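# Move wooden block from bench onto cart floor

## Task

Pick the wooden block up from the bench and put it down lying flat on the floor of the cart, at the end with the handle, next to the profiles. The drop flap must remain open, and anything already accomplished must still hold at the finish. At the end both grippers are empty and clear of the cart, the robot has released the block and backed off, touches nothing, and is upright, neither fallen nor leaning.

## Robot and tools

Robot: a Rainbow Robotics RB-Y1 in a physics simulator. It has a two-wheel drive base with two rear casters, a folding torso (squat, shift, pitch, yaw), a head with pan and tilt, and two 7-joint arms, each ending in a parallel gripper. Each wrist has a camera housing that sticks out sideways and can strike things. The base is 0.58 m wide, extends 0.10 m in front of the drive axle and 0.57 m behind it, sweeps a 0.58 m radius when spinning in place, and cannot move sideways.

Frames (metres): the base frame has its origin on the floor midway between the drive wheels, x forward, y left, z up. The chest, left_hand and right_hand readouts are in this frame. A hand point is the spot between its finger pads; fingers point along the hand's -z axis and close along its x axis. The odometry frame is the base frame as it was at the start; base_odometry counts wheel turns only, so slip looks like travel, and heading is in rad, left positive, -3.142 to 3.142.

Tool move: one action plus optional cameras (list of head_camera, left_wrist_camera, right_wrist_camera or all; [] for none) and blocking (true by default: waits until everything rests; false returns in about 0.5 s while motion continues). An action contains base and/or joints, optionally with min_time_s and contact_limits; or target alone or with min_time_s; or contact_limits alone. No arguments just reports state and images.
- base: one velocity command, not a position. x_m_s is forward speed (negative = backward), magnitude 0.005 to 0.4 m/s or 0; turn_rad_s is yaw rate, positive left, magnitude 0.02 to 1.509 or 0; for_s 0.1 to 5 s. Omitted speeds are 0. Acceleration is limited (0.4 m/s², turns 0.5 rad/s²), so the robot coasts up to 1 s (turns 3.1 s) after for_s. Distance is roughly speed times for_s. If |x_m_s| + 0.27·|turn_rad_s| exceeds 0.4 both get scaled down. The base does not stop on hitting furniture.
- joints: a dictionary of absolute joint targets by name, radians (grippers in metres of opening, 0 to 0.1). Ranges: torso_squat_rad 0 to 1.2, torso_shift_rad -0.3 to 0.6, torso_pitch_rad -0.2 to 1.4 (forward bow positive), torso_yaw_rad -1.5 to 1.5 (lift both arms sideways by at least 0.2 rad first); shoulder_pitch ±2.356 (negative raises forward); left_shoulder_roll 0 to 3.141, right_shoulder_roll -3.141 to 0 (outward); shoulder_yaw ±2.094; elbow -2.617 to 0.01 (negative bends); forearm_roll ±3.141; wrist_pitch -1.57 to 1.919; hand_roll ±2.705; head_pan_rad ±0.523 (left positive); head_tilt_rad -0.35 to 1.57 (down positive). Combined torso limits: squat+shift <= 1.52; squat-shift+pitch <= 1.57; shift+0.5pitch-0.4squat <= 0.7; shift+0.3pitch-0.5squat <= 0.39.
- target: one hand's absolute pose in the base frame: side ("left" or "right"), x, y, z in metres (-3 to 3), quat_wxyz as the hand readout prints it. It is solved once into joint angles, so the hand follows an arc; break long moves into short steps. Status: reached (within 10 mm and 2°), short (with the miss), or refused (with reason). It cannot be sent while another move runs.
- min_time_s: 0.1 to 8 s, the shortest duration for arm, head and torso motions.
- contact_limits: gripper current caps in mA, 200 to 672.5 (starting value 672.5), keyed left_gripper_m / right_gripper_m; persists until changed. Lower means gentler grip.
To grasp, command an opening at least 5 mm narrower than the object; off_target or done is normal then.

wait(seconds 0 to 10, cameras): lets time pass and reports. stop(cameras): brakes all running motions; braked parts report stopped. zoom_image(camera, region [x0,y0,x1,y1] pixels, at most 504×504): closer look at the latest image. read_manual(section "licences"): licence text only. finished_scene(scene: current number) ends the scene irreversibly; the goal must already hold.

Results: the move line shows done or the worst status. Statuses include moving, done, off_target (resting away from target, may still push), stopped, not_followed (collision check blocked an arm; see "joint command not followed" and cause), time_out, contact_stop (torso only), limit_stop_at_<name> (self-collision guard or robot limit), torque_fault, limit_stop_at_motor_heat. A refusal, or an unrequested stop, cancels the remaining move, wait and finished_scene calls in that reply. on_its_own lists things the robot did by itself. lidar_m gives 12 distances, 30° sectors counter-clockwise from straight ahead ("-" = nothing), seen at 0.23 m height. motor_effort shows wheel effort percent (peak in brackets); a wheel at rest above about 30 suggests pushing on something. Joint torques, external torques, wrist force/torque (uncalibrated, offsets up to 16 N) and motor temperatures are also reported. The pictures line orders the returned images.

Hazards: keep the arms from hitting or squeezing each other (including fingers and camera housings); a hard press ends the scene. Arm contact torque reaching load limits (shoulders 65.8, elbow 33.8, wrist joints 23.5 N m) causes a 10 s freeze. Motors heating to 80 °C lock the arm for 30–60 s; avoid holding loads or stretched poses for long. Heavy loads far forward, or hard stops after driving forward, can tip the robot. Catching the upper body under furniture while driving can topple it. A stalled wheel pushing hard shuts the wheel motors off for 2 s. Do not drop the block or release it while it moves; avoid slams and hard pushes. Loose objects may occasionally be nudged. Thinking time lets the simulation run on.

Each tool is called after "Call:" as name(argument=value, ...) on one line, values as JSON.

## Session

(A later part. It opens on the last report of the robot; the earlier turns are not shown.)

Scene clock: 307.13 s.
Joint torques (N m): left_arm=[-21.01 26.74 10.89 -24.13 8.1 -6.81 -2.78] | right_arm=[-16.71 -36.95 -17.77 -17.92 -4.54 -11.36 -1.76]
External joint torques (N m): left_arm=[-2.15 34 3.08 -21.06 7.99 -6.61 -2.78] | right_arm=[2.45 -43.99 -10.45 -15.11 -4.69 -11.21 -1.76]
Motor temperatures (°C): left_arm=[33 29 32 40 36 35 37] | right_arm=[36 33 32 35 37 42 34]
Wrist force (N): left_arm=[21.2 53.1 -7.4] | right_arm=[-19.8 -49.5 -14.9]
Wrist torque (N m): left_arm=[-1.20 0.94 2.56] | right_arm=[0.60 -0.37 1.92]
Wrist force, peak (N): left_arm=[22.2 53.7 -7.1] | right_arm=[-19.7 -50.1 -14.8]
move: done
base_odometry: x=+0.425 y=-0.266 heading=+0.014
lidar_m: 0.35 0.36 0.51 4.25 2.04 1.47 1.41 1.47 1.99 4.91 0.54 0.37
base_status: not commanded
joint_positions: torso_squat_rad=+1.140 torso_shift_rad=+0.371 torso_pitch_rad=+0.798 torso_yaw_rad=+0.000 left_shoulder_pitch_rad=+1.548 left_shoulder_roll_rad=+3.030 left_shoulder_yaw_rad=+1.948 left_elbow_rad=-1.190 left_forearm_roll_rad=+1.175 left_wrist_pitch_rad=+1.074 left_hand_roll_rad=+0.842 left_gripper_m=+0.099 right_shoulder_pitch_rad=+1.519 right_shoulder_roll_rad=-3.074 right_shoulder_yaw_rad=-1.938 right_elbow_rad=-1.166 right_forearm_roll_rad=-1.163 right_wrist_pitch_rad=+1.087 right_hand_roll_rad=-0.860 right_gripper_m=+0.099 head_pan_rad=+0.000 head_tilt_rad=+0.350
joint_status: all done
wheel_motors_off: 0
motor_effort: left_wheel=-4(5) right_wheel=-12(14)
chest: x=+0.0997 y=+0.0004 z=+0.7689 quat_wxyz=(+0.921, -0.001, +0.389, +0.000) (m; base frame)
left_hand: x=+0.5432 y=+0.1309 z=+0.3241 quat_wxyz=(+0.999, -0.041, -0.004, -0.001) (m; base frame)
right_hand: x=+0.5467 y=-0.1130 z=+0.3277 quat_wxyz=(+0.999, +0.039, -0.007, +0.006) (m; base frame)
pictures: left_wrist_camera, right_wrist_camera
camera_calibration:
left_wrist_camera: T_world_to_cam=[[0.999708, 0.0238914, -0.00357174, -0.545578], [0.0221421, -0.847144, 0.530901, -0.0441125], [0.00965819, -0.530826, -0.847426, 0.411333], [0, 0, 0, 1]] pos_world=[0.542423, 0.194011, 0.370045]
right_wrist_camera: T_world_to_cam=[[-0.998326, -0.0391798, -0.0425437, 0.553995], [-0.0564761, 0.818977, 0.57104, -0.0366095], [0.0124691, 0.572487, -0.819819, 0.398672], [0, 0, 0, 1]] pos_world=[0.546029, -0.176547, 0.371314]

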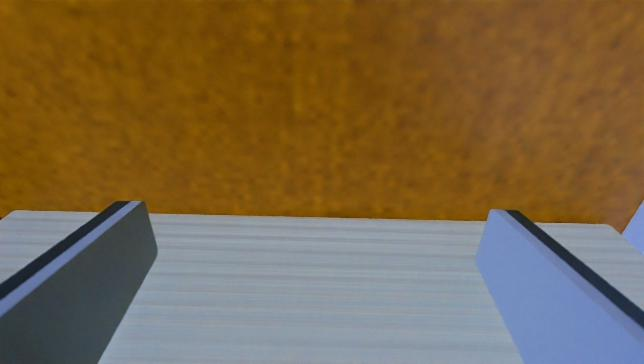

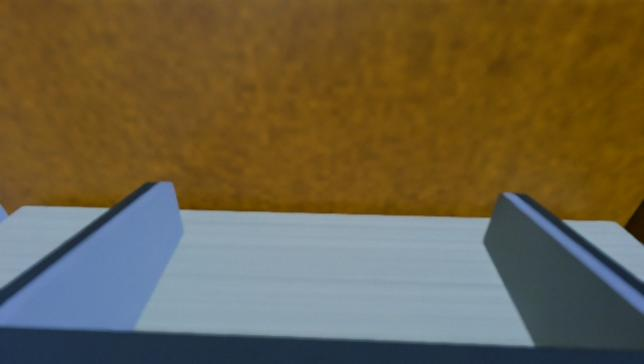

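Call:
move(joints={"right_shoulder_pitch_rad":1.52,"right_shoulder_roll_rad":-3.092,"right_shoulder_yaw_rad":-1.939,"right_elbow_rad":-1.156,"right_forearm_roll_rad":-1.161,"right_wrist_pitch_rad":1.076,"right_hand_roll_rad":-0.856}, min_time_s=1.5)

Scene clock: 310.90 s.
Joint torques (N m): left_arm=[-21.95 26.95 11.3 -26.53 8.75 -6.03 -3.21] | right_arm=[-13.31 -38.06 -19.25 -16.44 -4.62 -12.34 -2.96]
External joint torques (N m): left_arm=[-3.08 34.21 3.49 -23.46 8.64 -5.83 -3.21] | right_arm=[5.89 -45.08 -11.98 -13.66 -4.77 -12.19 -2.96]
Motor temperatures (°C): left_arm=[33 29 32 40 36 35 38] | right_arm=[36 33 32 35 37 42 34]
Wrist force (N): left_arm=[27.3 54.2 -12.8] | right_arm=[-27.0 -51.8 -14.5]
Wrist torque (N m): left_arm=[-1.09 0.99 3.44] | right_arm=[0.74 -1.02 3.27]
Wrist force, peak (N): left_arm=[27.3 54.1 -13.9] | right_arm=[-27.1 -52.0 -14.5]
move: done
base_odometry: x=+0.425 y=-0.266 heading=+0.014
lidar_m: 0.35 0.37 0.50 4.25 2.05 1.46 1.40 1.47 1.98 4.93 0.53 0.38
base_status: not commanded
joint_positions: torso_squat_rad=+1.140 torso_shift_rad=+0.371 torso_pitch_rad=+0.798 torso_yaw_rad=-0.001 left_shoulder_pitch_rad=+1.548 left_shoulder_roll_rad=+3.030 left_shoulder_yaw_rad=+1.948 left_elbow_rad=-1.189 left_forearm_roll_rad=+1.175 left_wrist_pitch_rad=+1.073 left_hand_roll_rad=+0.843 left_gripper_m=+0.099 right_shoulder_pitch_rad=+1.518 right_shoulder_roll_rad=-3.080 right_shoulder_yaw_rad=-1.936 right_elbow_rad=-1.153 right_forearm_roll_rad=-1.160 right_wrist_pitch_rad=+1.079 right_hand_roll_rad=-0.855 right_gripper_m=+0.099 head_pan_rad=+0.000 head_tilt_rad=+0.350
joint_status: all done
wheel_motors_off: 0
motor_effort: left_wheel=-5(5) right_wheel=-13(15)
chest: x=+0.0996 y=+0.0005 z=+0.7689 quat_wxyz=(+0.921, -0.001, +0.388, +0.000) (m; base frame)
left_hand: x=+0.5433 y=+0.1312 z=+0.3241 quat_wxyz=(+0.999, -0.041, -0.004, -0.001) (m; base frame)
right_hand: x=+0.5486 y=-0.1128 z=+0.3261 quat_wxyz=(+0.999, +0.038, -0.010, +0.007) (m; base frame)
pictures: head_camera, left_wrist_camera, right_wrist_camera
camera_calibration:
head_camera: T_world_to_cam=[[-0.0146197, -0.999546, -0.0263628, 0.0271482], [-0.886766, 0.025143, -0.461534, 0.692655], [0.461987, 0.0166302, -0.886731, 0.617614], [0, 0, 0, 1]] pos_world=[0.32929, -0.000550569, 0.868057]
left_wrist_camera: T_world_to_cam=[[0.999694, 0.02452, -0.00314665, -0.545856], [0.0224482, -0.847084, 0.530985, -0.0442053], [0.0103543, -0.530894, -0.847375, 0.41114], [0, 0, 0, 1]] pos_world=[0.542424, 0.19421, 0.370145]
right_wrist_camera: T_world_to_cam=[[-0.998033, -0.0400088, -0.0482604, 0.557472], [-0.0604131, 0.819358, 0.57009, -0.0333114], [0.016734, 0.571884, -0.820164, 0.394923], [0, 0, 0, 1]] pos_world=[0.547754, -0.176253, 0.369796]

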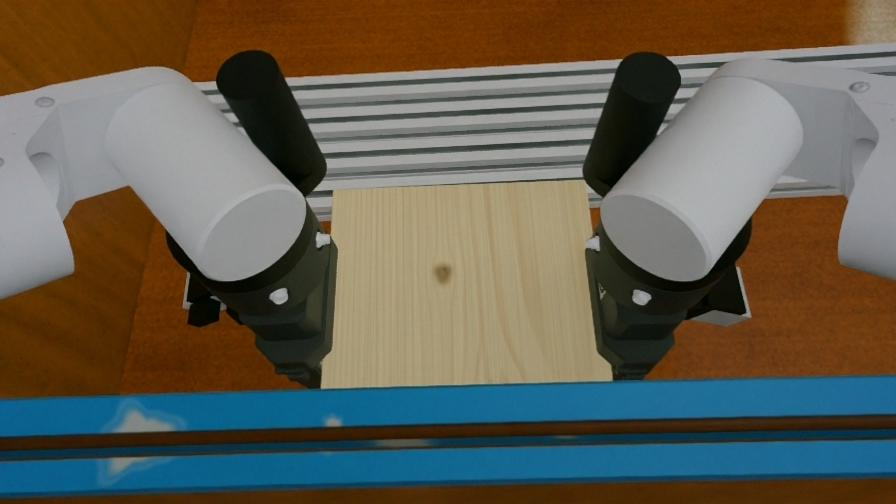

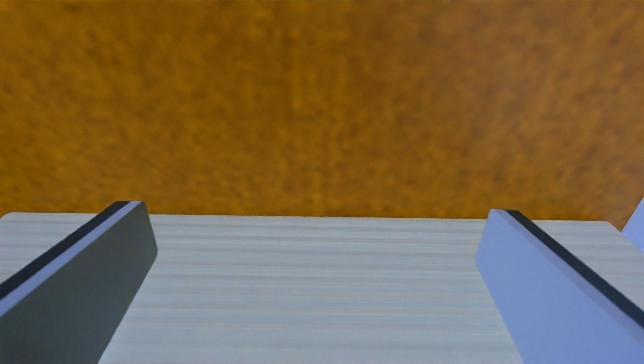

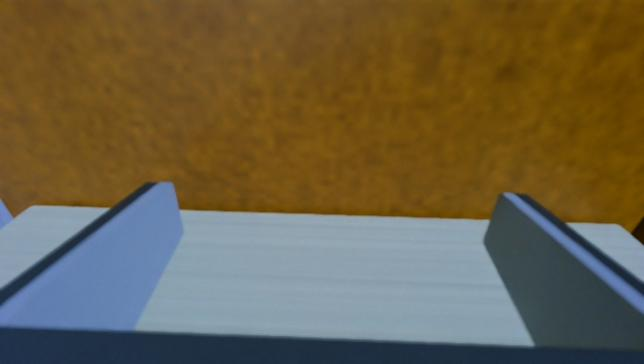

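Call:
move(joints={"left_shoulder_pitch_rad":1.557,"left_shoulder_roll_rad":3.014,"left_shoulder_yaw_rad":1.952,"left_elbow_rad":-1.21,"left_forearm_roll_rad":1.1847,"left_wrist_pitch_rad":1.065,"left_hand_roll_rad":0.835,"right_shoulder_pitch_rad":1.528,"right_shoulder_roll_rad":-3.067,"right_shoulder_yaw_rad":-1.943,"right_elbow_rad":-1.171,"right_forearm_roll_rad":-1.169,"right_wrist_pitch_rad":1.069,"right_hand_roll_rad":-0.845}, min_time_s=3)

Scene clock: 316.13 s.
Joint torques (N m): left_arm=[-20.57 4.49 12.73 -13.22 3.46 -3.37 -1.68] | right_arm=[-4.13 -8.12 -12.56 -10.63 -2.79 -4.96 -0.5]
External joint torques (N m): left_arm=[-1.91 11.96 4.85 -10.15 3.34 -3.16 -1.67] | right_arm=[14.96 -15.33 -5.2 -7.84 -2.93 -4.79 -0.5]
Motor temperatures (°C): left_arm=[33 29 32 40 36 35 38] | right_arm=[36 33 32 35 37 42 34]
Wrist force (N): left_arm=[9.3 21.7 -12.3] | right_arm=[-8.4 -22.2 -14.0]
Wrist torque (N m): left_arm=[-0.46 0.67 1.39] | right_arm=[0.18 -0.43 0.65]
Wrist force, peak (N): left_arm=[27.8 54.9 -13.5] | right_arm=[-27.2 -52.5 -14.6]
move: done
base_odometry: x=+0.425 y=-0.266 heading=+0.015
lidar_m: 0.35 0.37 0.50 4.27 2.03 1.47 1.41 1.48 2.00 4.91 0.54 0.37
base_status: not commanded
joint_positions: torso_squat_rad=+1.140 torso_shift_rad=+0.372 torso_pitch_rad=+0.798 torso_yaw_rad=+0.000 left_shoulder_pitch_rad=+1.558 left_shoulder_roll_rad=+3.011 left_shoulder_yaw_rad=+1.951 left_elbow_rad=-1.207 left_forearm_roll_rad=+1.184 left_wrist_pitch_rad=+1.066 left_hand_roll_rad=+0.835 left_gripper_m=+0.099 right_shoulder_pitch_rad=+1.524 right_shoulder_roll_rad=-3.063 right_shoulder_yaw_rad=-1.942 right_elbow_rad=-1.169 right_forearm_roll_rad=-1.168 right_wrist_pitch_rad=+1.070 right_hand_roll_rad=-0.845 right_gripper_m=+0.099 head_pan_rad=+0.000 head_tilt_rad=+0.350
joint_status: all done
wheel_motors_off: 0
motor_effort: left_wheel=+1(5) right_wheel=-16(19)
chest: x=+0.0997 y=+0.0006 z=+0.7688 quat_wxyz=(+0.921, -0.001, +0.389, +0.000) (m; base frame)
left_hand: x=+0.5413 y=+0.1355 z=+0.3243 quat_wxyz=(+0.999, -0.046, -0.003, -0.001) (m; base frame)
right_hand: x=+0.5492 y=-0.1149 z=+0.3277 quat_wxyz=(+0.999, +0.045, -0.011, +0.009) (m; base frame)
pictures: head_camera, left_wrist_camera, right_wrist_camera
camera_calibration:
head_camera: T_world_to_cam=[[-0.0143645, -0.999547, -0.0264446, 0.027229], [-0.887059, 0.0249439, -0.460982, 0.69231], [0.461433, 0.0168361, -0.887015, 0.617685], [0, 0, 0, 1]] pos_world=[0.329491, -0.000451681, 0.867759]
left_wrist_camera: T_world_to_cam=[[0.999692, 0.0241245, -0.00575381, -0.543129], [0.0234261, -0.842324, 0.538462, -0.0441379], [0.00814357, -0.538431, -0.84263, 0.414318], [0, 0, 0, 1]] pos_world=[0.540622, 0.199006, 0.369758]
right_wrist_camera: T_world_to_cam=[[-0.99774, -0.0432946, -0.051384, 0.558531], [-0.065111, 0.811818, 0.580269, -0.0341402], [0.016592, 0.582303, -0.812803, 0.396368], [0, 0, 0, 1]] pos_world=[0.548469, -0.178909, 0.370679]

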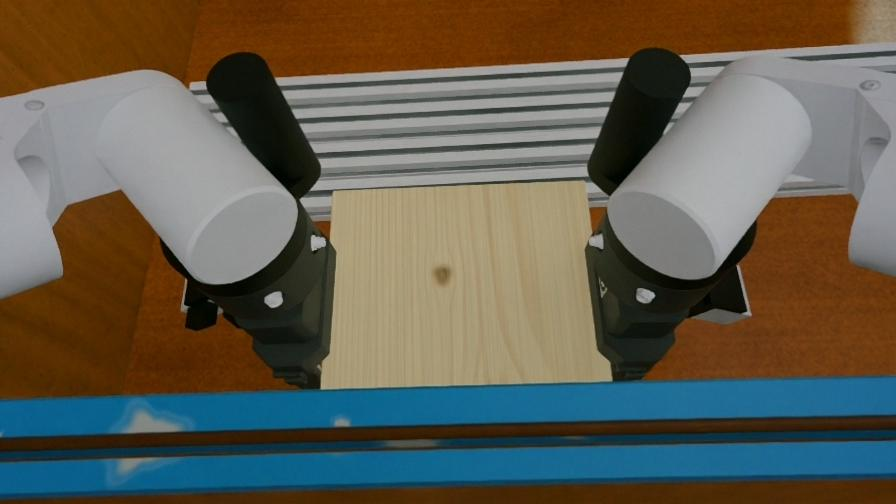

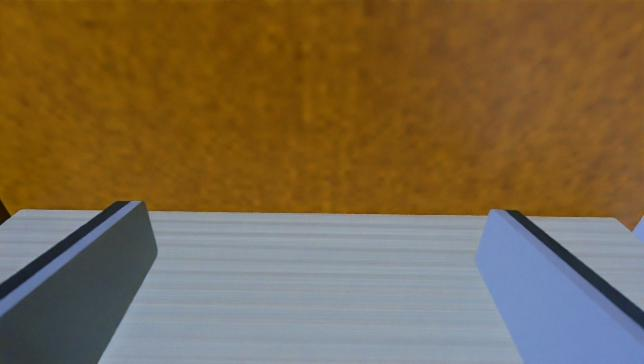

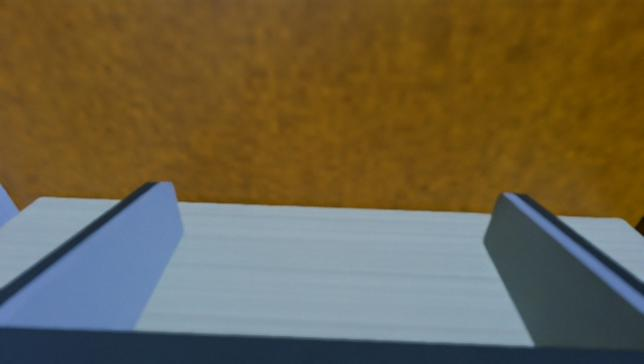

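Call:
move(joints={"left_shoulder_pitch_rad":1.563,"left_shoulder_roll_rad":3.002,"left_shoulder_yaw_rad":1.954,"left_elbow_rad":-1.2175,"left_forearm_roll_rad":1.1887,"left_wrist_pitch_rad":1.0615,"left_hand_roll_rad":0.828,"right_shoulder_pitch_rad":1.534,"right_shoulder_roll_rad":-3.055,"right_shoulder_yaw_rad":-1.945,"right_elbow_rad":-1.1785,"right_forearm_roll_rad":-1.173,"right_wrist_pitch_rad":1.0655,"right_hand_roll_rad":-0.838}, min_time_s=3)

Scene clock: 321.63 s.
Joint torques (N m): left_arm=[-16.75 -6.4 10.57 -5.03 0.93 -1.07 -0.5] | right_arm=[1.48 1.1 -8.21 -7.17 -1.52 -2.46 0.46]
External joint torques (N m): left_arm=[1.8 1.18 2.65 -1.95 0.8 -0.86 -0.5] | right_arm=[20.49 -6.21 -0.82 -4.37 -1.66 -2.28 0.46]
Motor temperatures (°C): left_arm=[33 29 32 40 36 35 38] | right_arm=[36 33 32 34 37 41 34]
Wrist force (N): left_arm=[2.1 4.5 -8.3] | right_arm=[-2.3 -10.7 -7.7]
Wrist torque (N m): left_arm=[-0.31 0.27 0.29] | right_arm=[-0.03 -0.07 -0.17]
Wrist force, peak (N): left_arm=[9.2 22.8 -13.5] | right_arm=[-8.3 -22.7 -14.4]
move: done
base_odometry: x=+0.425 y=-0.266 heading=+0.015
lidar_m: 0.36 0.37 0.50 4.25 2.02 1.47 1.41 1.47 2.00 4.92 0.54 0.37
base_status: not commanded
joint_positions: torso_squat_rad=+1.140 torso_shift_rad=+0.372 torso_pitch_rad=+0.799 torso_yaw_rad=+0.000 left_shoulder_pitch_rad=+1.563 left_shoulder_roll_rad=+3.002 left_shoulder_yaw_rad=+1.954 left_elbow_rad=-1.217 left_forearm_roll_rad=+1.188 left_wrist_pitch_rad=+1.062 left_hand_roll_rad=+0.828 left_gripper_m=+0.099 right_shoulder_pitch_rad=+1.529 right_shoulder_roll_rad=-3.053 right_shoulder_yaw_rad=-1.945 right_elbow_rad=-1.177 right_forearm_roll_rad=-1.173 right_wrist_pitch_rad=+1.066 right_hand_roll_rad=-0.838 right_gripper_m=+0.099 head_pan_rad=+0.000 head_tilt_rad=+0.350
joint_status: all done
wheel_motors_off: 0
motor_effort: left_wheel=+2(3) right_wheel=-18(20)
chest: x=+0.0998 y=+0.0005 z=+0.7687 quat_wxyz=(+0.921, -0.001, +0.389, +0.000) (m; base frame)
left_hand: x=+0.5403 y=+0.1371 z=+0.3246 quat_wxyz=(+0.999, -0.048, -0.002, -0.003) (m; base frame)
right_hand: x=+0.5489 y=-0.1169 z=+0.3280 quat_wxyz=(+0.999, +0.047, -0.011, +0.010) (m; base frame)
pictures: head_camera, left_wrist_camera, right_wrist_camera
camera_calibration:
head_camera: T_world_to_cam=[[-0.0142845, -0.999544, -0.0266218, 0.0272548], [-0.887164, 0.0249508, -0.460779, 0.692214], [0.461233, 0.0170359, -0.887116, 0.617706], [0, 0, 0, 1]] pos_world=[0.329591, -0.000552164, 0.86766]
left_wrist_camera: T_world_to_cam=[[0.999778, 0.0200454, -0.00656387, -0.541397], [0.0203963, -0.839457, 0.543043, -0.0431046], [0.00537546, -0.543056, -0.839679, 0.416602], [0, 0, 0, 1]] pos_world=[0.539917, 0.200906, 0.369666]
right_wrist_camera: T_world_to_cam=[[-0.997629, -0.0453943, -0.0517235, 0.558013], [-0.0671017, 0.80847, 0.584699, -0.0333896], [0.0152749, 0.586784, -0.809599, 0.397961], [0, 0, 0, 1]] pos_world=[0.548371, -0.181192, 0.370575]

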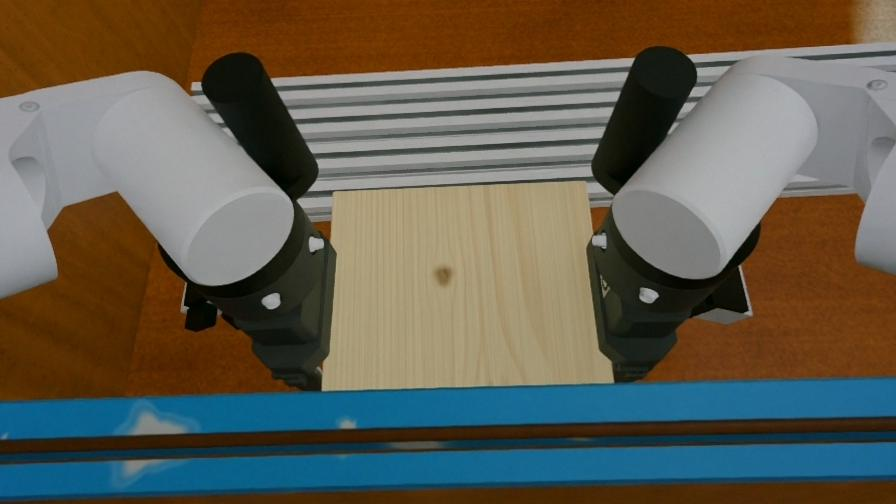

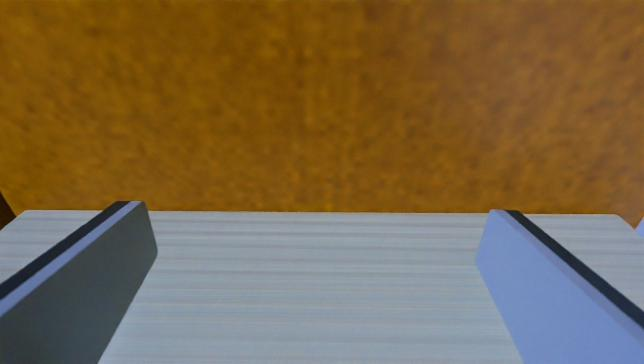

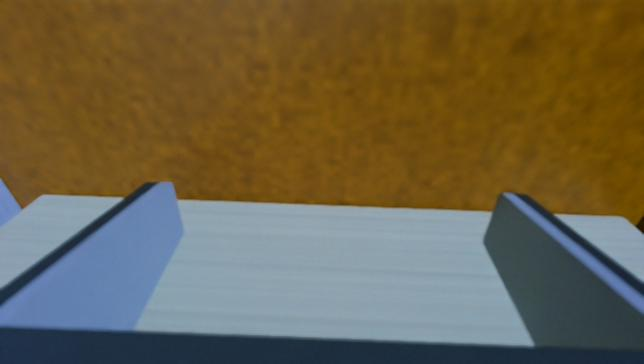

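Call:
move(joints={"left_shoulder_pitch_rad":1.573,"left_shoulder_roll_rad":2.977,"left_shoulder_yaw_rad":1.958,"left_elbow_rad":-1.2325,"left_forearm_roll_rad":1.1967,"left_wrist_pitch_rad":1.0545,"left_hand_roll_rad":0.814,"right_shoulder_pitch_rad":1.525,"right_shoulder_roll_rad":-3.025,"right_shoulder_yaw_rad":-1.95,"right_elbow_rad":-1.197,"right_forearm_roll_rad":-1.183,"right_wrist_pitch_rad":1.057,"right_hand_roll_rad":-0.821}, min_time_s=3)

Scene clock: 327.07 s.
Joint torques (N m): left_arm=[-14.53 -11.73 10.2 -3.16 0.34 -0.69 -0.31] | right_arm=[-21.35 10.95 -9.01 -3.68 -0.34 -0.2 0.27]
External joint torques (N m): left_arm=[3.8 -3.81 2.23 -0.14 0.21 -0.47 -0.3] | right_arm=[-2.34 3.36 -1.44 -0.93 -0.47 0.02 0.27]
Motor temperatures (°C): left_arm=[33 29 32 39 36 34 37] | right_arm=[35 32 32 34 36 40 34]
Wrist force (N): left_arm=[0.6 1.3 -7.8] | right_arm=[-0.1 1.0 -5.3]
Wrist torque (N m): left_arm=[-0.29 0.14 0.11] | right_arm=[-0.13 0.12 -0.06]
Wrist force, peak (N): left_arm=[2.3 6.1 -9.2] | right_arm=[-1.4 -9.9 -10.5]
move: done
base_odometry: x=+0.424 y=-0.266 heading=+0.014
lidar_m: 0.35 0.38 0.52 4.24 2.04 1.48 1.40 1.47 1.99 4.92 0.53 0.38
base_status: not commanded
joint_positions: torso_squat_rad=+1.140 torso_shift_rad=+0.372 torso_pitch_rad=+0.800 torso_yaw_rad=+0.000 left_shoulder_pitch_rad=+1.572 left_shoulder_roll_rad=+2.978 left_shoulder_yaw_rad=+1.958 left_elbow_rad=-1.232 left_forearm_roll_rad=+1.197 left_wrist_pitch_rad=+1.055 left_hand_roll_rad=+0.814 left_gripper_m=+0.099 right_shoulder_pitch_rad=+1.526 right_shoulder_roll_rad=-3.026 right_shoulder_yaw_rad=-1.950 right_elbow_rad=-1.197 right_forearm_roll_rad=-1.183 right_wrist_pitch_rad=+1.057 right_hand_roll_rad=-0.821 right_gripper_m=+0.099 head_pan_rad=+0.000 head_tilt_rad=+0.350
joint_status: all done
wheel_motors_off: 0
motor_effort: left_wheel=-1(2) right_wheel=+6(20)
chest: x=+0.1001 y=+0.0000 z=+0.7685 quat_wxyz=(+0.921, +0.000, +0.389, +0.000) (m; base frame)
left_hand: x=+0.5400 y=+0.1445 z=+0.3250 quat_wxyz=(+0.999, -0.050, -0.002, -0.005) (m; base frame)
right_hand: x=+0.5547 y=-0.1224 z=+0.3338 quat_wxyz=(+0.998, +0.053, -0.018, +0.014) (m; base frame)
pictures: head_camera, left_wrist_camera, right_wrist_camera
camera_calibration:
head_camera: T_world_to_cam=[[-0.0150722, -0.999501, -0.0277656, 0.0277014], [-0.887637, 0.0261583, -0.4598, 0.691669], [0.460296, 0.0177156, -0.887589, 0.617814], [0, 0, 0, 1]] pos_world=[0.329991, -0.00135027, 0.867162]
left_wrist_camera: T_world_to_cam=[[0.999845, 0.0164783, -0.00617268, -0.540778], [0.0171792, -0.838161, 0.545152, -0.036365], [0.00380947, -0.545173, -0.838315, 0.421658], [0, 0, 0, 1]] pos_world=[0.539712, 0.208308, 0.369969]
right_wrist_camera: T_world_to_cam=[[-0.996488, -0.0516913, -0.0658804, 0.567157], [-0.0807553, 0.801342, 0.59273, -0.0278403], [0.0221538, 0.595969, -0.802702, 0.400844], [0, 0, 0, 1]] pos_world=[0.554036, -0.187264, 0.375625]

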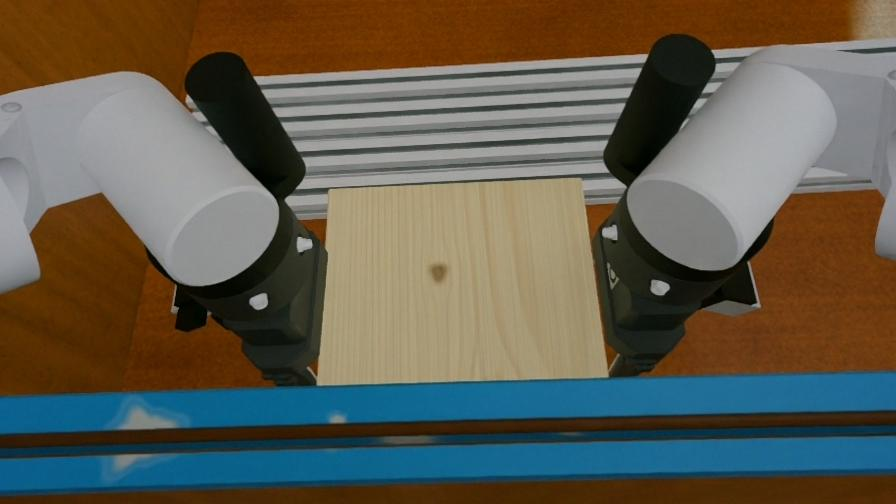

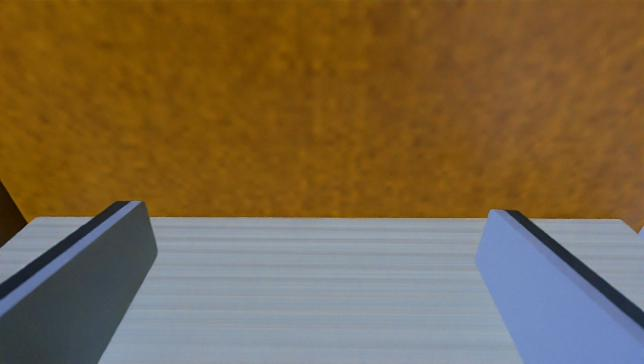

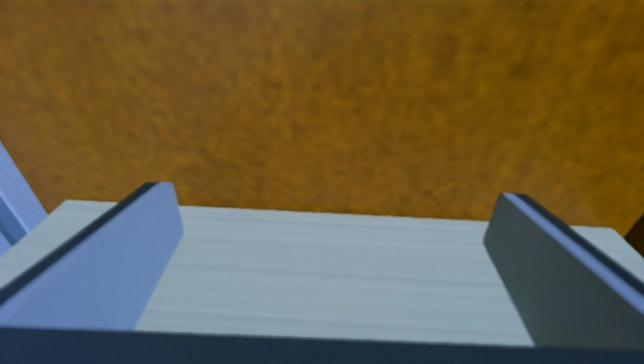

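Call:
move(target={"side":"right","x":0.55,"y":-0.145,"z":0.345,"quat_wxyz":[0.9988,0.05,0,0]}, min_time_s=1.5, cameras=[])

Call:
move(target={"side":"left","x":0.54,"y":0.15,"z":0.335,"quat_wxyz":[0.9988,-0.05,0,0]}, min_time_s=1.5, cameras=[])

Call:
move(base={"x_m_s":0.013,"for_s":2}, joints={"torso_squat_rad":0.96,"torso_shift_rad":0.2}, min_time_s=2)

Call:
move(base={"x_m_s":0.02,"for_s":3.5}, joints={"torso_squat_rad":0.76,"torso_shift_rad":0.0}, min_time_s=3.5)

Call:
move(joints={"torso_squat_rad":0.1}, min_time_s=3)

Scene clock: 331.27 s.
Joint torques (N m): left_arm=[-14.65 -11.77 10.39 -3.15 0.32 -0.64 -0.38] | right_arm=[-17.49 11.72 -9.66 -3.49 -0.37 0.09 0.17]
External joint torques (N m): left_arm=[3.69 -3.86 2.42 -0.13 0.19 -0.43 -0.38] | right_arm=[1.15 3.31 -1.84 -0.9 -0.47 0.24 0.17]
Motor temperatures (°C): left_arm=[33 29 32 39 35 34 37] | right_arm=[35 32 32 33 36 40 34]
Wrist force (N): left_arm=[1.0 2.4 -8.1] | right_arm=[0.2 0.8 -5.3]
Wrist torque (N m): left_arm=[-0.39 0.19 0.12] | right_arm=[-0.10 0.13 -0.05]
Wrist force, peak (N): left_arm=[1.4 2.5 -8.5] | right_arm=[-0.3 0.9 -5.9]
move: done
base_odometry: x=+0.424 y=-0.266 heading=+0.014
lidar_m: 0.36 0.37 0.52 4.26 2.05 1.47 1.40 1.47 2.01 4.94 0.55 0.37
base_status: not commanded
joint_positions: torso_squat_rad=+1.140 torso_shift_rad=+0.372 torso_pitch_rad=+0.800 torso_yaw_rad=+0.000 left_shoulder_pitch_rad=+1.572 left_shoulder_roll_rad=+2.978 left_shoulder_yaw_rad=+1.958 left_elbow_rad=-1.232 left_forearm_roll_rad=+1.197 left_wrist_pitch_rad=+1.055 left_hand_roll_rad=+0.814 left_gripper_m=+0.099 right_shoulder_pitch_rad=+1.532 right_shoulder_roll_rad=-2.956 right_shoulder_yaw_rad=-1.965 right_elbow_rad=-1.247 right_forearm_roll_rad=-1.234 right_wrist_pitch_rad=+1.096 right_hand_roll_rad=-0.814 right_gripper_m=+0.099 head_pan_rad=+0.000 head_tilt_rad=+0.350
joint_status: all done
wheel_motors_off: 0
motor_effort: left_wheel=-1(2) right_wheel=+5(7)
chest: x=+0.1001 y=+0.0000 z=+0.7685 quat_wxyz=(+0.921, +0.000, +0.389, +0.000) (m; base frame)
left_hand: x=+0.5400 y=+0.1445 z=+0.3250 quat_wxyz=(+0.999, -0.050, -0.002, -0.005) (m; base frame)
right_hand: x=+0.5500 y=-0.1448 z=+0.3449 quat_wxyz=(+0.999, +0.050, +0.000, +0.000) (m; base frame)
right_hand_status: reached (checked arc, planned for 1.5 s): 0 mm and 0.0 deg off.
pictures: none
No camera images: "cameras" was empty.

Scene clock: 333.10 s.
Joint torques (N m): left_arm=[-17.64 -11.2 10.65 -3.34 0.3 -0.03 0.25] | right_arm=[-17.65 11.66 -9.51 -3.42 -0.23 0.07 0.36]
External joint torques (N m): left_arm=[0.62 -3.01 2.47 -0.35 0.16 0.18 0.25] | right_arm=[1 3.25 -1.69 -0.82 -0.32 0.23 0.35]
Motor temperatures (°C): left_arm=[33 29 32 39 35 34 37] | right_arm=[35 32 32 33 36 40 34]
Wrist force (N): left_arm=[0.7 2.8 -7.9] | right_arm=[0.1 1.4 -5.4]
Wrist torque (N m): left_arm=[-0.43 0.20 0.12] | right_arm=[-0.16 0.11 -0.06]
Wrist force, peak (N): left_arm=[1.4 2.1 -8.8] | right_arm=[0.2 1.3 -6.0]
move: done
base_odometry: x=+0.424 y=-0.266 heading=+0.014
lidar_m: 0.35 0.37 0.52 4.25 2.05 1.46 1.40 1.48 1.99 4.93 0.54 0.39
base_status: not commanded
joint_positions: torso_squat_rad=+1.140 torso_shift_rad=+0.372 torso_pitch_rad=+0.800 torso_yaw_rad=+0.000 left_shoulder_pitch_rad=+1.568 left_shoulder_roll_rad=+2.946 left_shoulder_yaw_rad=+1.966 left_elbow_rad=-1.270 left_forearm_roll_rad=+1.210 left_wrist_pitch_rad=+1.074 left_hand_roll_rad=+0.825 left_gripper_m=+0.099 right_shoulder_pitch_rad=+1.532 right_shoulder_roll_rad=-2.956 right_shoulder_yaw_rad=-1.965 right_elbow_rad=-1.247 right_forearm_roll_rad=-1.234 right_wrist_pitch_rad=+1.096 right_hand_roll_rad=-0.814 right_gripper_m=+0.099 head_pan_rad=+0.000 head_tilt_rad=+0.350
joint_status: all done
wheel_motors_off: 0
motor_effort: left_wheel=-1(2) right_wheel=+5(8)
chest: x=+0.1001 y=+0.0000 z=+0.7685 quat_wxyz=(+0.921, +0.000, +0.389, +0.000) (m; base frame)
left_hand: x=+0.5400 y=+0.1495 z=+0.3344 quat_wxyz=(+0.999, -0.050, +0.000, -0.001) (m; base frame)
left_hand_status: reached (checked arc, planned for 1.5 s): 1 mm and 0.1 deg off.
right_hand: x=+0.5500 y=-0.1448 z=+0.3449 quat_wxyz=(+0.999, +0.050, +0.000, +0.000) (m; base frame)
pictures: none
No camera images: "cameras" was empty.

Scene clock: 335.67 s.
Joint torques (N m): left_arm=[-16.99 -8.17 9.6 -3.24 0.21 -0.33 0.24] | right_arm=[-19 11.31 -8.8 -3.28 -0.16 0.01 0.3]
External joint torques (N m): left_arm=[1.27 0.03 1.41 -0.25 0.07 -0.12 0.24] | right_arm=[-0.36 2.9 -0.98 -0.69 -0.26 0.17 0.3]
Motor temperatures (°C): left_arm=[32 29 32 39 35 34 37] | right_arm=[35 32 32 33 36 39 34]
Wrist force (N): left_arm=[1.3 1.8 -8.3] | right_arm=[-0.2 1.3 -5.8]
Wrist torque (N m): left_arm=[-0.32 0.24 0.11] | right_arm=[-0.16 0.09 -0.04]
Wrist force, peak (N): left_arm=[-0.1 2.3 -8.6] | right_arm=[-0.6 1.4 -6.0]
move: done
base_odometry: x=+0.450 y=-0.265 heading=+0.014
lidar_m: 0.32 0.33 0.48 4.10 2.10 1.49 1.43 1.49 2.03 4.74 0.49 0.35
base_status: done (sent for 2 of 2 s)
joint_positions: torso_squat_rad=+0.960 torso_shift_rad=+0.200 torso_pitch_rad=+0.800 torso_yaw_rad=+0.000 left_shoulder_pitch_rad=+1.568 left_shoulder_roll_rad=+2.946 left_shoulder_yaw_rad=+1.966 left_elbow_rad=-1.270 left_forearm_roll_rad=+1.211 left_wrist_pitch_rad=+1.074 left_hand_roll_rad=+0.825 left_gripper_m=+0.099 right_shoulder_pitch_rad=+1.533 right_shoulder_roll_rad=-2.956 right_shoulder_yaw_rad=-1.965 right_elbow_rad=-1.247 right_forearm_roll_rad=-1.234 right_wrist_pitch_rad=+1.096 right_hand_roll_rad=-0.814 right_gripper_m=+0.099 head_pan_rad=+0.000 head_tilt_rad=+0.350
joint_status: all done
wheel_motors_off: 0
motor_effort: left_wheel=+1(16) right_wheel=+0(22)
chest: x=+0.0737 y=+0.0000 z=+0.8895 quat_wxyz=(+0.921, +0.000, +0.389, +0.000) (m; base frame)
left_hand: x=+0.5137 y=+0.1499 z=+0.4555 quat_wxyz=(+0.999, -0.050, +0.000, +0.000) (m; base frame)
right_hand: x=+0.5234 y=-0.1448 z=+0.4658 quat_wxyz=(+0.999, +0.050, +0.000, +0.000) (m; base frame)
pictures: head_camera, left_wrist_camera, right_wrist_camera
camera_calibration:
head_camera: T_world_to_cam=[[-0.014948, -0.999501, -0.0278089, 0.0306677], [-0.887742, 0.026064, -0.459603, 0.723709], [0.460098, 0.017817, -0.887689, 0.737524], [0, 0, 0, 1]] pos_world=[0.303591, -0.00135081, 0.988163]
left_wrist_camera: T_world_to_cam=[[0.999607, 0.0253534, -0.0119678, -0.512451], [0.0277777, -0.837809, 0.545257, -0.107965], [0.00379735, -0.545375, -0.838184, 0.534058], [0, 0, 0, 1]] pos_world=[0.513221, 0.2138, 0.500374]
right_wrist_camera: T_world_to_cam=[[-0.999243, -0.0266345, -0.0283413, 0.531084], [-0.0382323, 0.806389, 0.590148, -0.111055], [0.00713581, 0.590785, -0.806798, 0.529818], [0, 0, 0, 1]] pos_world=[0.522655, -0.20931, 0.508046]

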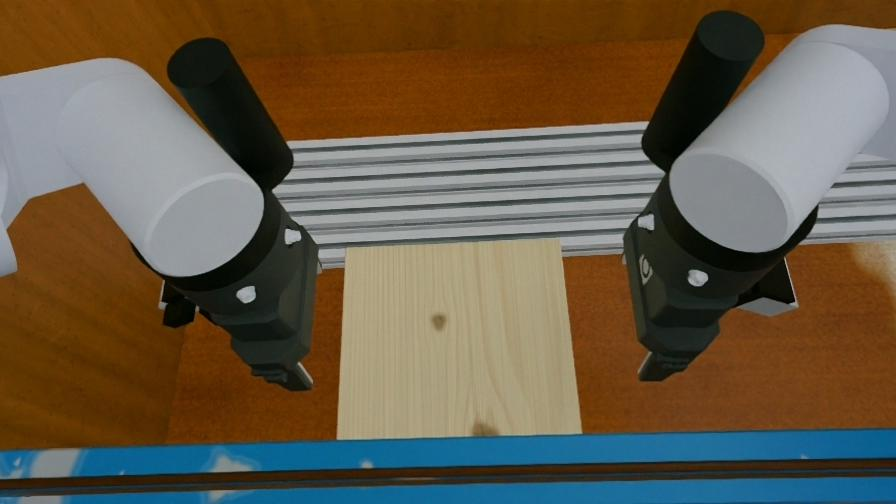

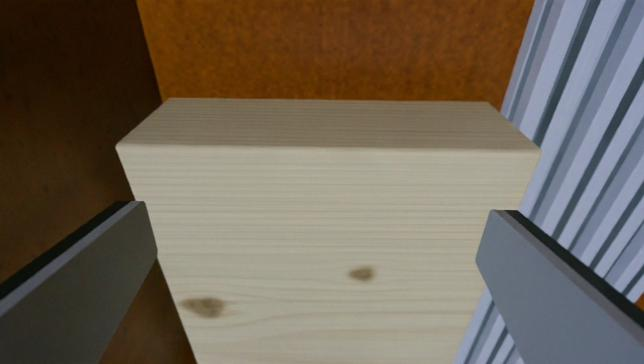

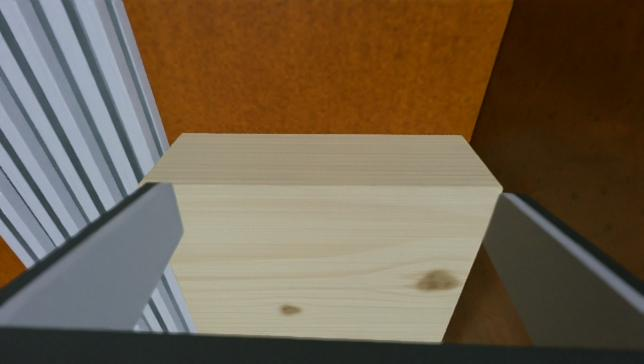

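Scene clock: 339.67 s.
Joint torques (N m): left_arm=[-16.92 -8.38 9.86 -3.01 0.37 -0.25 0.15] | right_arm=[-19.5 11.19 -8.55 -3.13 -0.11 -0.03 0.19]
External joint torques (N m): left_arm=[1.34 -0.18 1.67 -0.02 0.23 -0.04 0.15] | right_arm=[-0.85 2.77 -0.73 -0.54 -0.21 0.13 0.19]
Motor temperatures (°C): left_arm=[32 29 32 38 35 34 37] | right_arm=[35 32 32 33 36 39 34]
Wrist force (N): left_arm=[0.3 1.8 -7.1] | right_arm=[0.2 0.9 -4.9]
Wrist torque (N m): left_arm=[-0.28 0.10 0.10] | right_arm=[-0.11 0.12 -0.10]
Wrist force, peak (N): left_arm=[1.3 2.9 -8.8] | right_arm=[-0.2 1.0 -5.9]
move: done
base_odometry: x=+0.520 y=-0.264 heading=+0.015
lidar_m: 0.26 0.27 0.37 1.61 2.18 1.57 1.49 1.56 2.13 4.42 0.40 0.28
base_status: done (sent for 3.5 of 3.5 s)
joint_positions: torso_squat_rad=+0.760 torso_shift_rad=+0.000 torso_pitch_rad=+0.800 torso_yaw_rad=+0.000 left_shoulder_pitch_rad=+1.568 left_shoulder_roll_rad=+2.946 left_shoulder_yaw_rad=+1.966 left_elbow_rad=-1.270 left_forearm_roll_rad=+1.211 left_wrist_pitch_rad=+1.074 left_hand_roll_rad=+0.825 left_gripper_m=+0.099 right_shoulder_pitch_rad=+1.533 right_shoulder_roll_rad=-2.956 right_shoulder_yaw_rad=-1.965 right_elbow_rad=-1.247 right_forearm_roll_rad=-1.234 right_wrist_pitch_rad=+1.096 right_hand_roll_rad=-0.814 right_gripper_m=+0.099 head_pan_rad=+0.000 head_tilt_rad=+0.350
joint_status: all done
wheel_motors_off: 0
motor_effort: left_wheel=+3(21) right_wheel=-3(16)
chest: x=-0.0060 y=+0.0000 z=+1.0035 quat_wxyz=(+0.921, +0.000, +0.389, +0.000) (m; base frame)
left_hand: x=+0.4340 y=+0.1499 z=+0.5694 quat_wxyz=(+0.999, -0.050, +0.000, +0.000) (m; base frame)
right_hand: x=+0.4436 y=-0.1448 z=+0.5798 quat_wxyz=(+0.999, +0.050, +0.000, +0.000) (m; base frame)
pictures: head_camera, left_wrist_camera, right_wrist_camera
camera_calibration:
head_camera: T_world_to_cam=[[-0.014948, -0.999501, -0.0278089, 0.0327437], [-0.887742, 0.026064, -0.459603, 0.705302], [0.460098, 0.017817, -0.887689, 0.8753], [0, 0, 0, 1]] pos_world=[0.223891, -0.00125081, 1.10206]
left_wrist_camera: T_world_to_cam=[[0.999606, 0.0254107, -0.0118859, -0.431381], [0.0277811, -0.837807, 0.545259, -0.167911], [0.00389732, -0.545375, -0.838183, 0.62987], [0, 0, 0, 1]] pos_world=[0.433421, 0.2138, 0.614374]
right_wrist_camera: T_world_to_cam=[[-0.999243, -0.0265762, -0.0284224, 0.454635], [-0.0382332, 0.806392, 0.590145, -0.181321], [0.0072358, 0.590784, -0.806797, 0.622237], [0, 0, 0, 1]] pos_world=[0.442856, -0.20931, 0.621946]

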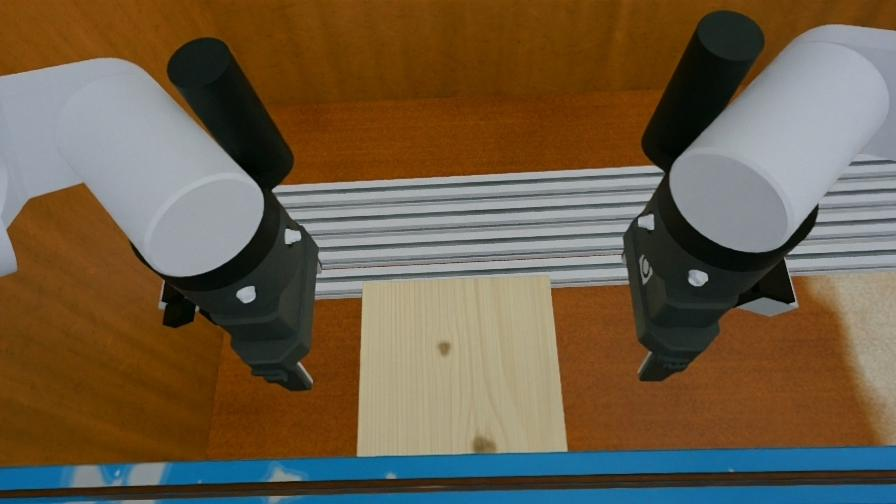

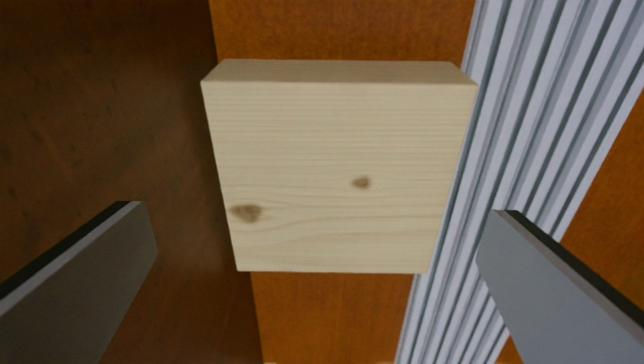

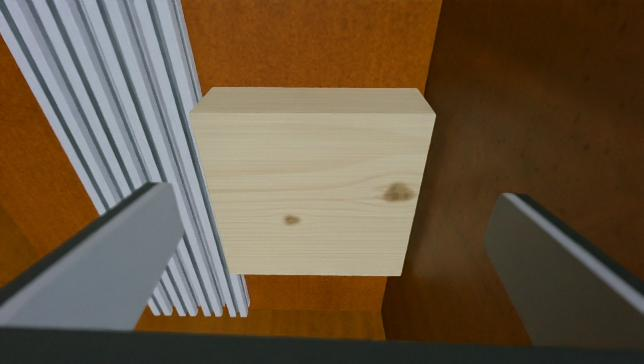

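Scene clock: 342.97 s.
Joint torques (N m): left_arm=[-16.95 -8.53 9.65 -3.15 0.25 -0.29 0.27] | right_arm=[-19.19 11.39 -8.5 -3.04 -0.18 -0.02 0.3]
External joint torques (N m): left_arm=[1.32 -0.33 1.47 -0.16 0.11 -0.08 0.28] | right_arm=[-0.55 2.98 -0.67 -0.45 -0.27 0.13 0.3]
Motor temperatures (°C): left_arm=[32 29 32 38 35 34 37] | right_arm=[35 32 32 33 36 39 34]
Wrist force (N): left_arm=[1.0 2.5 -7.5] | right_arm=[0.1 1.3 -5.3]
Wrist torque (N m): left_arm=[-0.43 0.20 0.12] | right_arm=[-0.15 0.11 -0.06]
Wrist force, peak (N): left_arm=[0.5 2.2 -8.7] | right_arm=[-0.4 1.5 -6.1]
move: done
base_odometry: x=+0.520 y=-0.264 heading=+0.015
lidar_m: 0.25 0.28 0.38 1.63 2.18 1.58 1.50 1.58 2.12 4.44 0.40 0.27
base_status: not commanded
joint_positions: torso_squat_rad=+0.100 torso_shift_rad=+0.000 torso_pitch_rad=+0.800 torso_yaw_rad=+0.000 left_shoulder_pitch_rad=+1.568 left_shoulder_roll_rad=+2.946 left_shoulder_yaw_rad=+1.966 left_elbow_rad=-1.270 left_forearm_roll_rad=+1.211 left_wrist_pitch_rad=+1.074 left_hand_roll_rad=+0.825 left_gripper_m=+0.099 right_shoulder_pitch_rad=+1.533 right_shoulder_roll_rad=-2.956 right_shoulder_yaw_rad=-1.965 right_elbow_rad=-1.247 right_forearm_roll_rad=-1.234 right_wrist_pitch_rad=+1.096 right_hand_roll_rad=-0.814 right_gripper_m=+0.099 head_pan_rad=+0.000 head_tilt_rad=+0.350
joint_status: all done
wheel_motors_off: 0
motor_effort: left_wheel=+4(5) right_wheel=-3(6)
chest: x=-0.0060 y=+0.0001 z=+1.1926 quat_wxyz=(+0.921, +0.000, +0.389, +0.000) (m; base frame)
left_hand: x=+0.4340 y=+0.1499 z=+0.7585 quat_wxyz=(+0.999, -0.050, +0.000, +0.000) (m; base frame)
right_hand: x=+0.4436 y=-0.1448 z=+0.7688 quat_wxyz=(+0.999, +0.050, +0.000, +0.000) (m; base frame)
pictures: head_camera, left_wrist_camera, right_wrist_camera
camera_calibration:
head_camera: T_world_to_cam=[[-0.0149467, -0.999502, -0.0278074, 0.0380001], [-0.887783, 0.0260606, -0.459523, 0.79212], [0.460019, 0.0178186, -0.88773, 1.04323], [0, 0, 0, 1]] pos_world=[0.223892, -0.00125082, 1.29116]
left_wrist_camera: T_world_to_cam=[[0.999604, 0.0254385, -0.0120245, -0.429028], [0.02788, -0.837806, 0.545256, -0.271005], [0.00379627, -0.545375, -0.838184, 0.788331], [0, 0, 0, 1]] pos_world=[0.433421, 0.2138, 0.803374]
right_wrist_camera: T_world_to_cam=[[-0.999243, -0.0266345, -0.0283413, 0.459931], [-0.0382323, 0.806389, 0.590148, -0.29292], [0.00713581, 0.590785, -0.806798, 0.774847], [0, 0, 0, 1]] pos_world=[0.442855, -0.20931, 0.811046]

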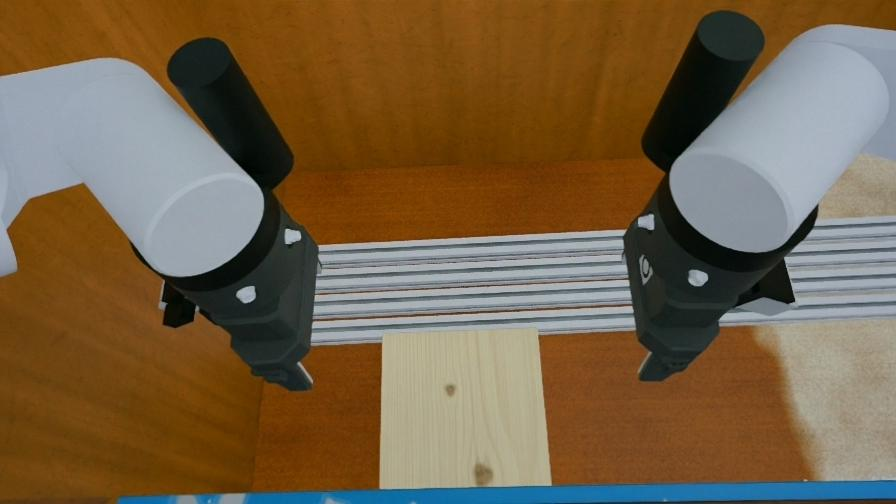

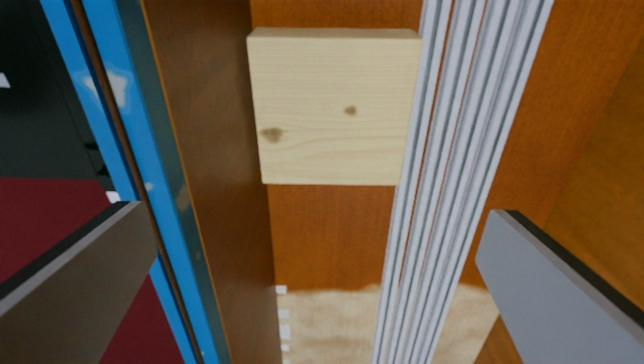

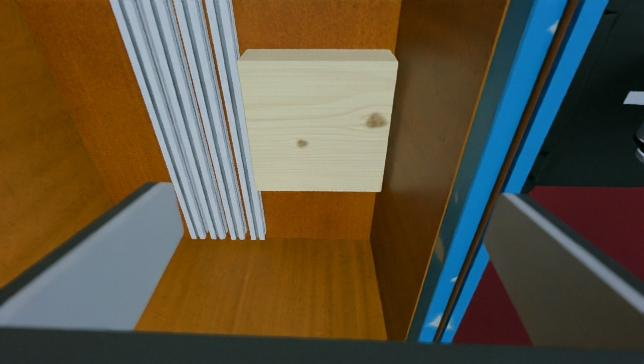

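Call:
move(base={"x_m_s":-0.15,"for_s":3.5}, cameras=[])

Call:
move(joints={"torso_pitch_rad":0.3,"head_tilt_rad":0.7}, cameras=["head_camera"])

Scene clock: 348.57 s.
Joint torques (N m): left_arm=[-17 -8.1 9.81 -3.21 0.13 -0.24 0.28] | right_arm=[-19.23 10.87 -8.4 -3.06 -0.06 -0.07 0.31]
External joint torques (N m): left_arm=[1.27 0.1 1.62 -0.22 -0.01 -0.03 0.28] | right_arm=[-0.59 2.46 -0.57 -0.47 -0.15 0.09 0.31]
Motor temperatures (°C): left_arm=[32 29 32 38 35 33 37] | right_arm=[35 31 32 32 36 38 34]
Wrist force (N): left_arm=[0.6 2.3 -8.4] | right_arm=[0.7 1.8 -5.2]
Wrist torque (N m): left_arm=[-0.41 0.17 0.12] | right_arm=[-0.24 0.17 -0.05]
Wrist force, peak (N): left_arm=[1.1 2.5 -8.7] | right_arm=[0.4 1.4 -6.0]
move: done
base_odometry: x=-0.005 y=-0.272 heading=+0.015
lidar_m: 0.77 0.81 1.81 4.11 1.39 1.03 0.98 1.03 1.40 3.63 1.14 0.83
base_status: done (sent for 3.5 of 3.5 s)
joint_positions: torso_squat_rad=+0.100 torso_shift_rad=+0.000 torso_pitch_rad=+0.800 torso_yaw_rad=+0.000 left_shoulder_pitch_rad=+1.568 left_shoulder_roll_rad=+2.946 left_shoulder_yaw_rad=+1.966 left_elbow_rad=-1.270 left_forearm_roll_rad=+1.211 left_wrist_pitch_rad=+1.074 left_hand_roll_rad=+0.825 left_gripper_m=+0.099 right_shoulder_pitch_rad=+1.533 right_shoulder_roll_rad=-2.956 right_shoulder_yaw_rad=-1.965 right_elbow_rad=-1.247 right_forearm_roll_rad=-1.234 right_wrist_pitch_rad=+1.096 right_hand_roll_rad=-0.814 right_gripper_m=+0.099 head_pan_rad=+0.000 head_tilt_rad=+0.350
joint_status: not commanded
wheel_motors_off: 0
motor_effort: left_wheel=+7(31) right_wheel=-7(23)
chest: x=-0.0061 y=+0.0001 z=+1.1926 quat_wxyz=(+0.921, +0.000, +0.389, +0.000) (m; base frame)
left_hand: x=+0.4340 y=+0.1500 z=+0.7586 quat_wxyz=(+0.999, -0.050, +0.000, +0.000) (m; base frame)
right_hand: x=+0.4436 y=-0.1448 z=+0.7689 quat_wxyz=(+0.999, +0.050, +0.000, +0.000) (m; base frame)
pictures: none
No camera images: "cameras" was empty.

Scene clock: 351.00 s.
Joint torques (N m): left_arm=[-21.25 -8.86 11.68 -0.53 -0.46 -1.04 0.18] | right_arm=[-24.03 11.63 -9.75 -0.79 0.53 -0.72 0.29]
External joint torques (N m): left_arm=[1.89 0.19 1.41 -0.06 0.01 -0.2 0.21] | right_arm=[-0.89 2.6 -0.14 -0.48 -0.18 0.05 0.26]
Motor temperatures (°C): left_arm=[32 29 32 38 35 33 37] | right_arm=[35 31 32 32 36 38 34]
Wrist force (N): left_arm=[-2.2 1.6 -7.2] | right_arm=[-2.6 1.2 -4.2]
Wrist torque (N m): left_arm=[-0.30 0.05 0.08] | right_arm=[-0.17 -0.05 -0.08]
Wrist force, peak (N): left_arm=[0.4 2.0 -8.7] | right_arm=[0.6 1.5 -6.0]
move: done
base_odometry: x=-0.005 y=-0.272 heading=+0.015
lidar_m: 0.79 0.82 1.81 4.12 1.42 1.01 0.97 1.03 1.37 3.61 1.14 0.83
base_status: not commanded
joint_positions: torso_squat_rad=+0.100 torso_shift_rad=+0.000 torso_pitch_rad=+0.300 torso_yaw_rad=+0.000 left_shoulder_pitch_rad=+1.568 left_shoulder_roll_rad=+2.946 left_shoulder_yaw_rad=+1.966 left_elbow_rad=-1.270 left_forearm_roll_rad=+1.211 left_wrist_pitch_rad=+1.074 left_hand_roll_rad=+0.825 left_gripper_m=+0.099 right_shoulder_pitch_rad=+1.533 right_shoulder_roll_rad=-2.956 right_shoulder_yaw_rad=-1.965 right_elbow_rad=-1.247 right_forearm_roll_rad=-1.234 right_wrist_pitch_rad=+1.096 right_hand_roll_rad=-0.814 right_gripper_m=+0.099 head_pan_rad=+0.000 head_tilt_rad=+0.700
joint_status: all done
wheel_motors_off: 0
motor_effort: left_wheel=+8(10) right_wheel=-7(9)
chest: x=-0.1366 y=+0.0001 z=+1.2726 quat_wxyz=(+0.989, +0.000, +0.149, +0.000) (m; base frame)
left_hand: x=+0.4577 y=+0.1500 z=+1.1028 quat_wxyz=(+0.968, -0.048, -0.247, -0.013) (m; base frame)
right_hand: x=+0.4611 y=-0.1447 z=+1.1164 quat_wxyz=(+0.968, +0.048, -0.247, +0.013) (m; base frame)
pictures: head_camera
camera_calibration:
head_camera: T_world_to_cam=[[-0.0106181, -0.999502, -0.0297288, 0.0418397], [-0.809034, 0.0260597, -0.587184, 0.86161], [0.587666, 0.0178168, -0.808907, 1.15714], [0, 0, 0, 1]] pos_world=[0.0175052, -0.00125082, 1.44318]

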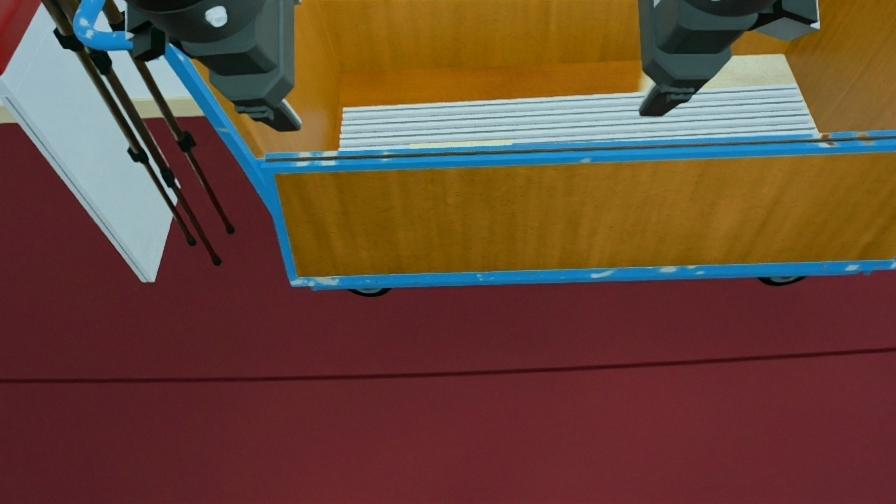

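Call:
finished_scene(scene=2)

The scene is finished: the task was done.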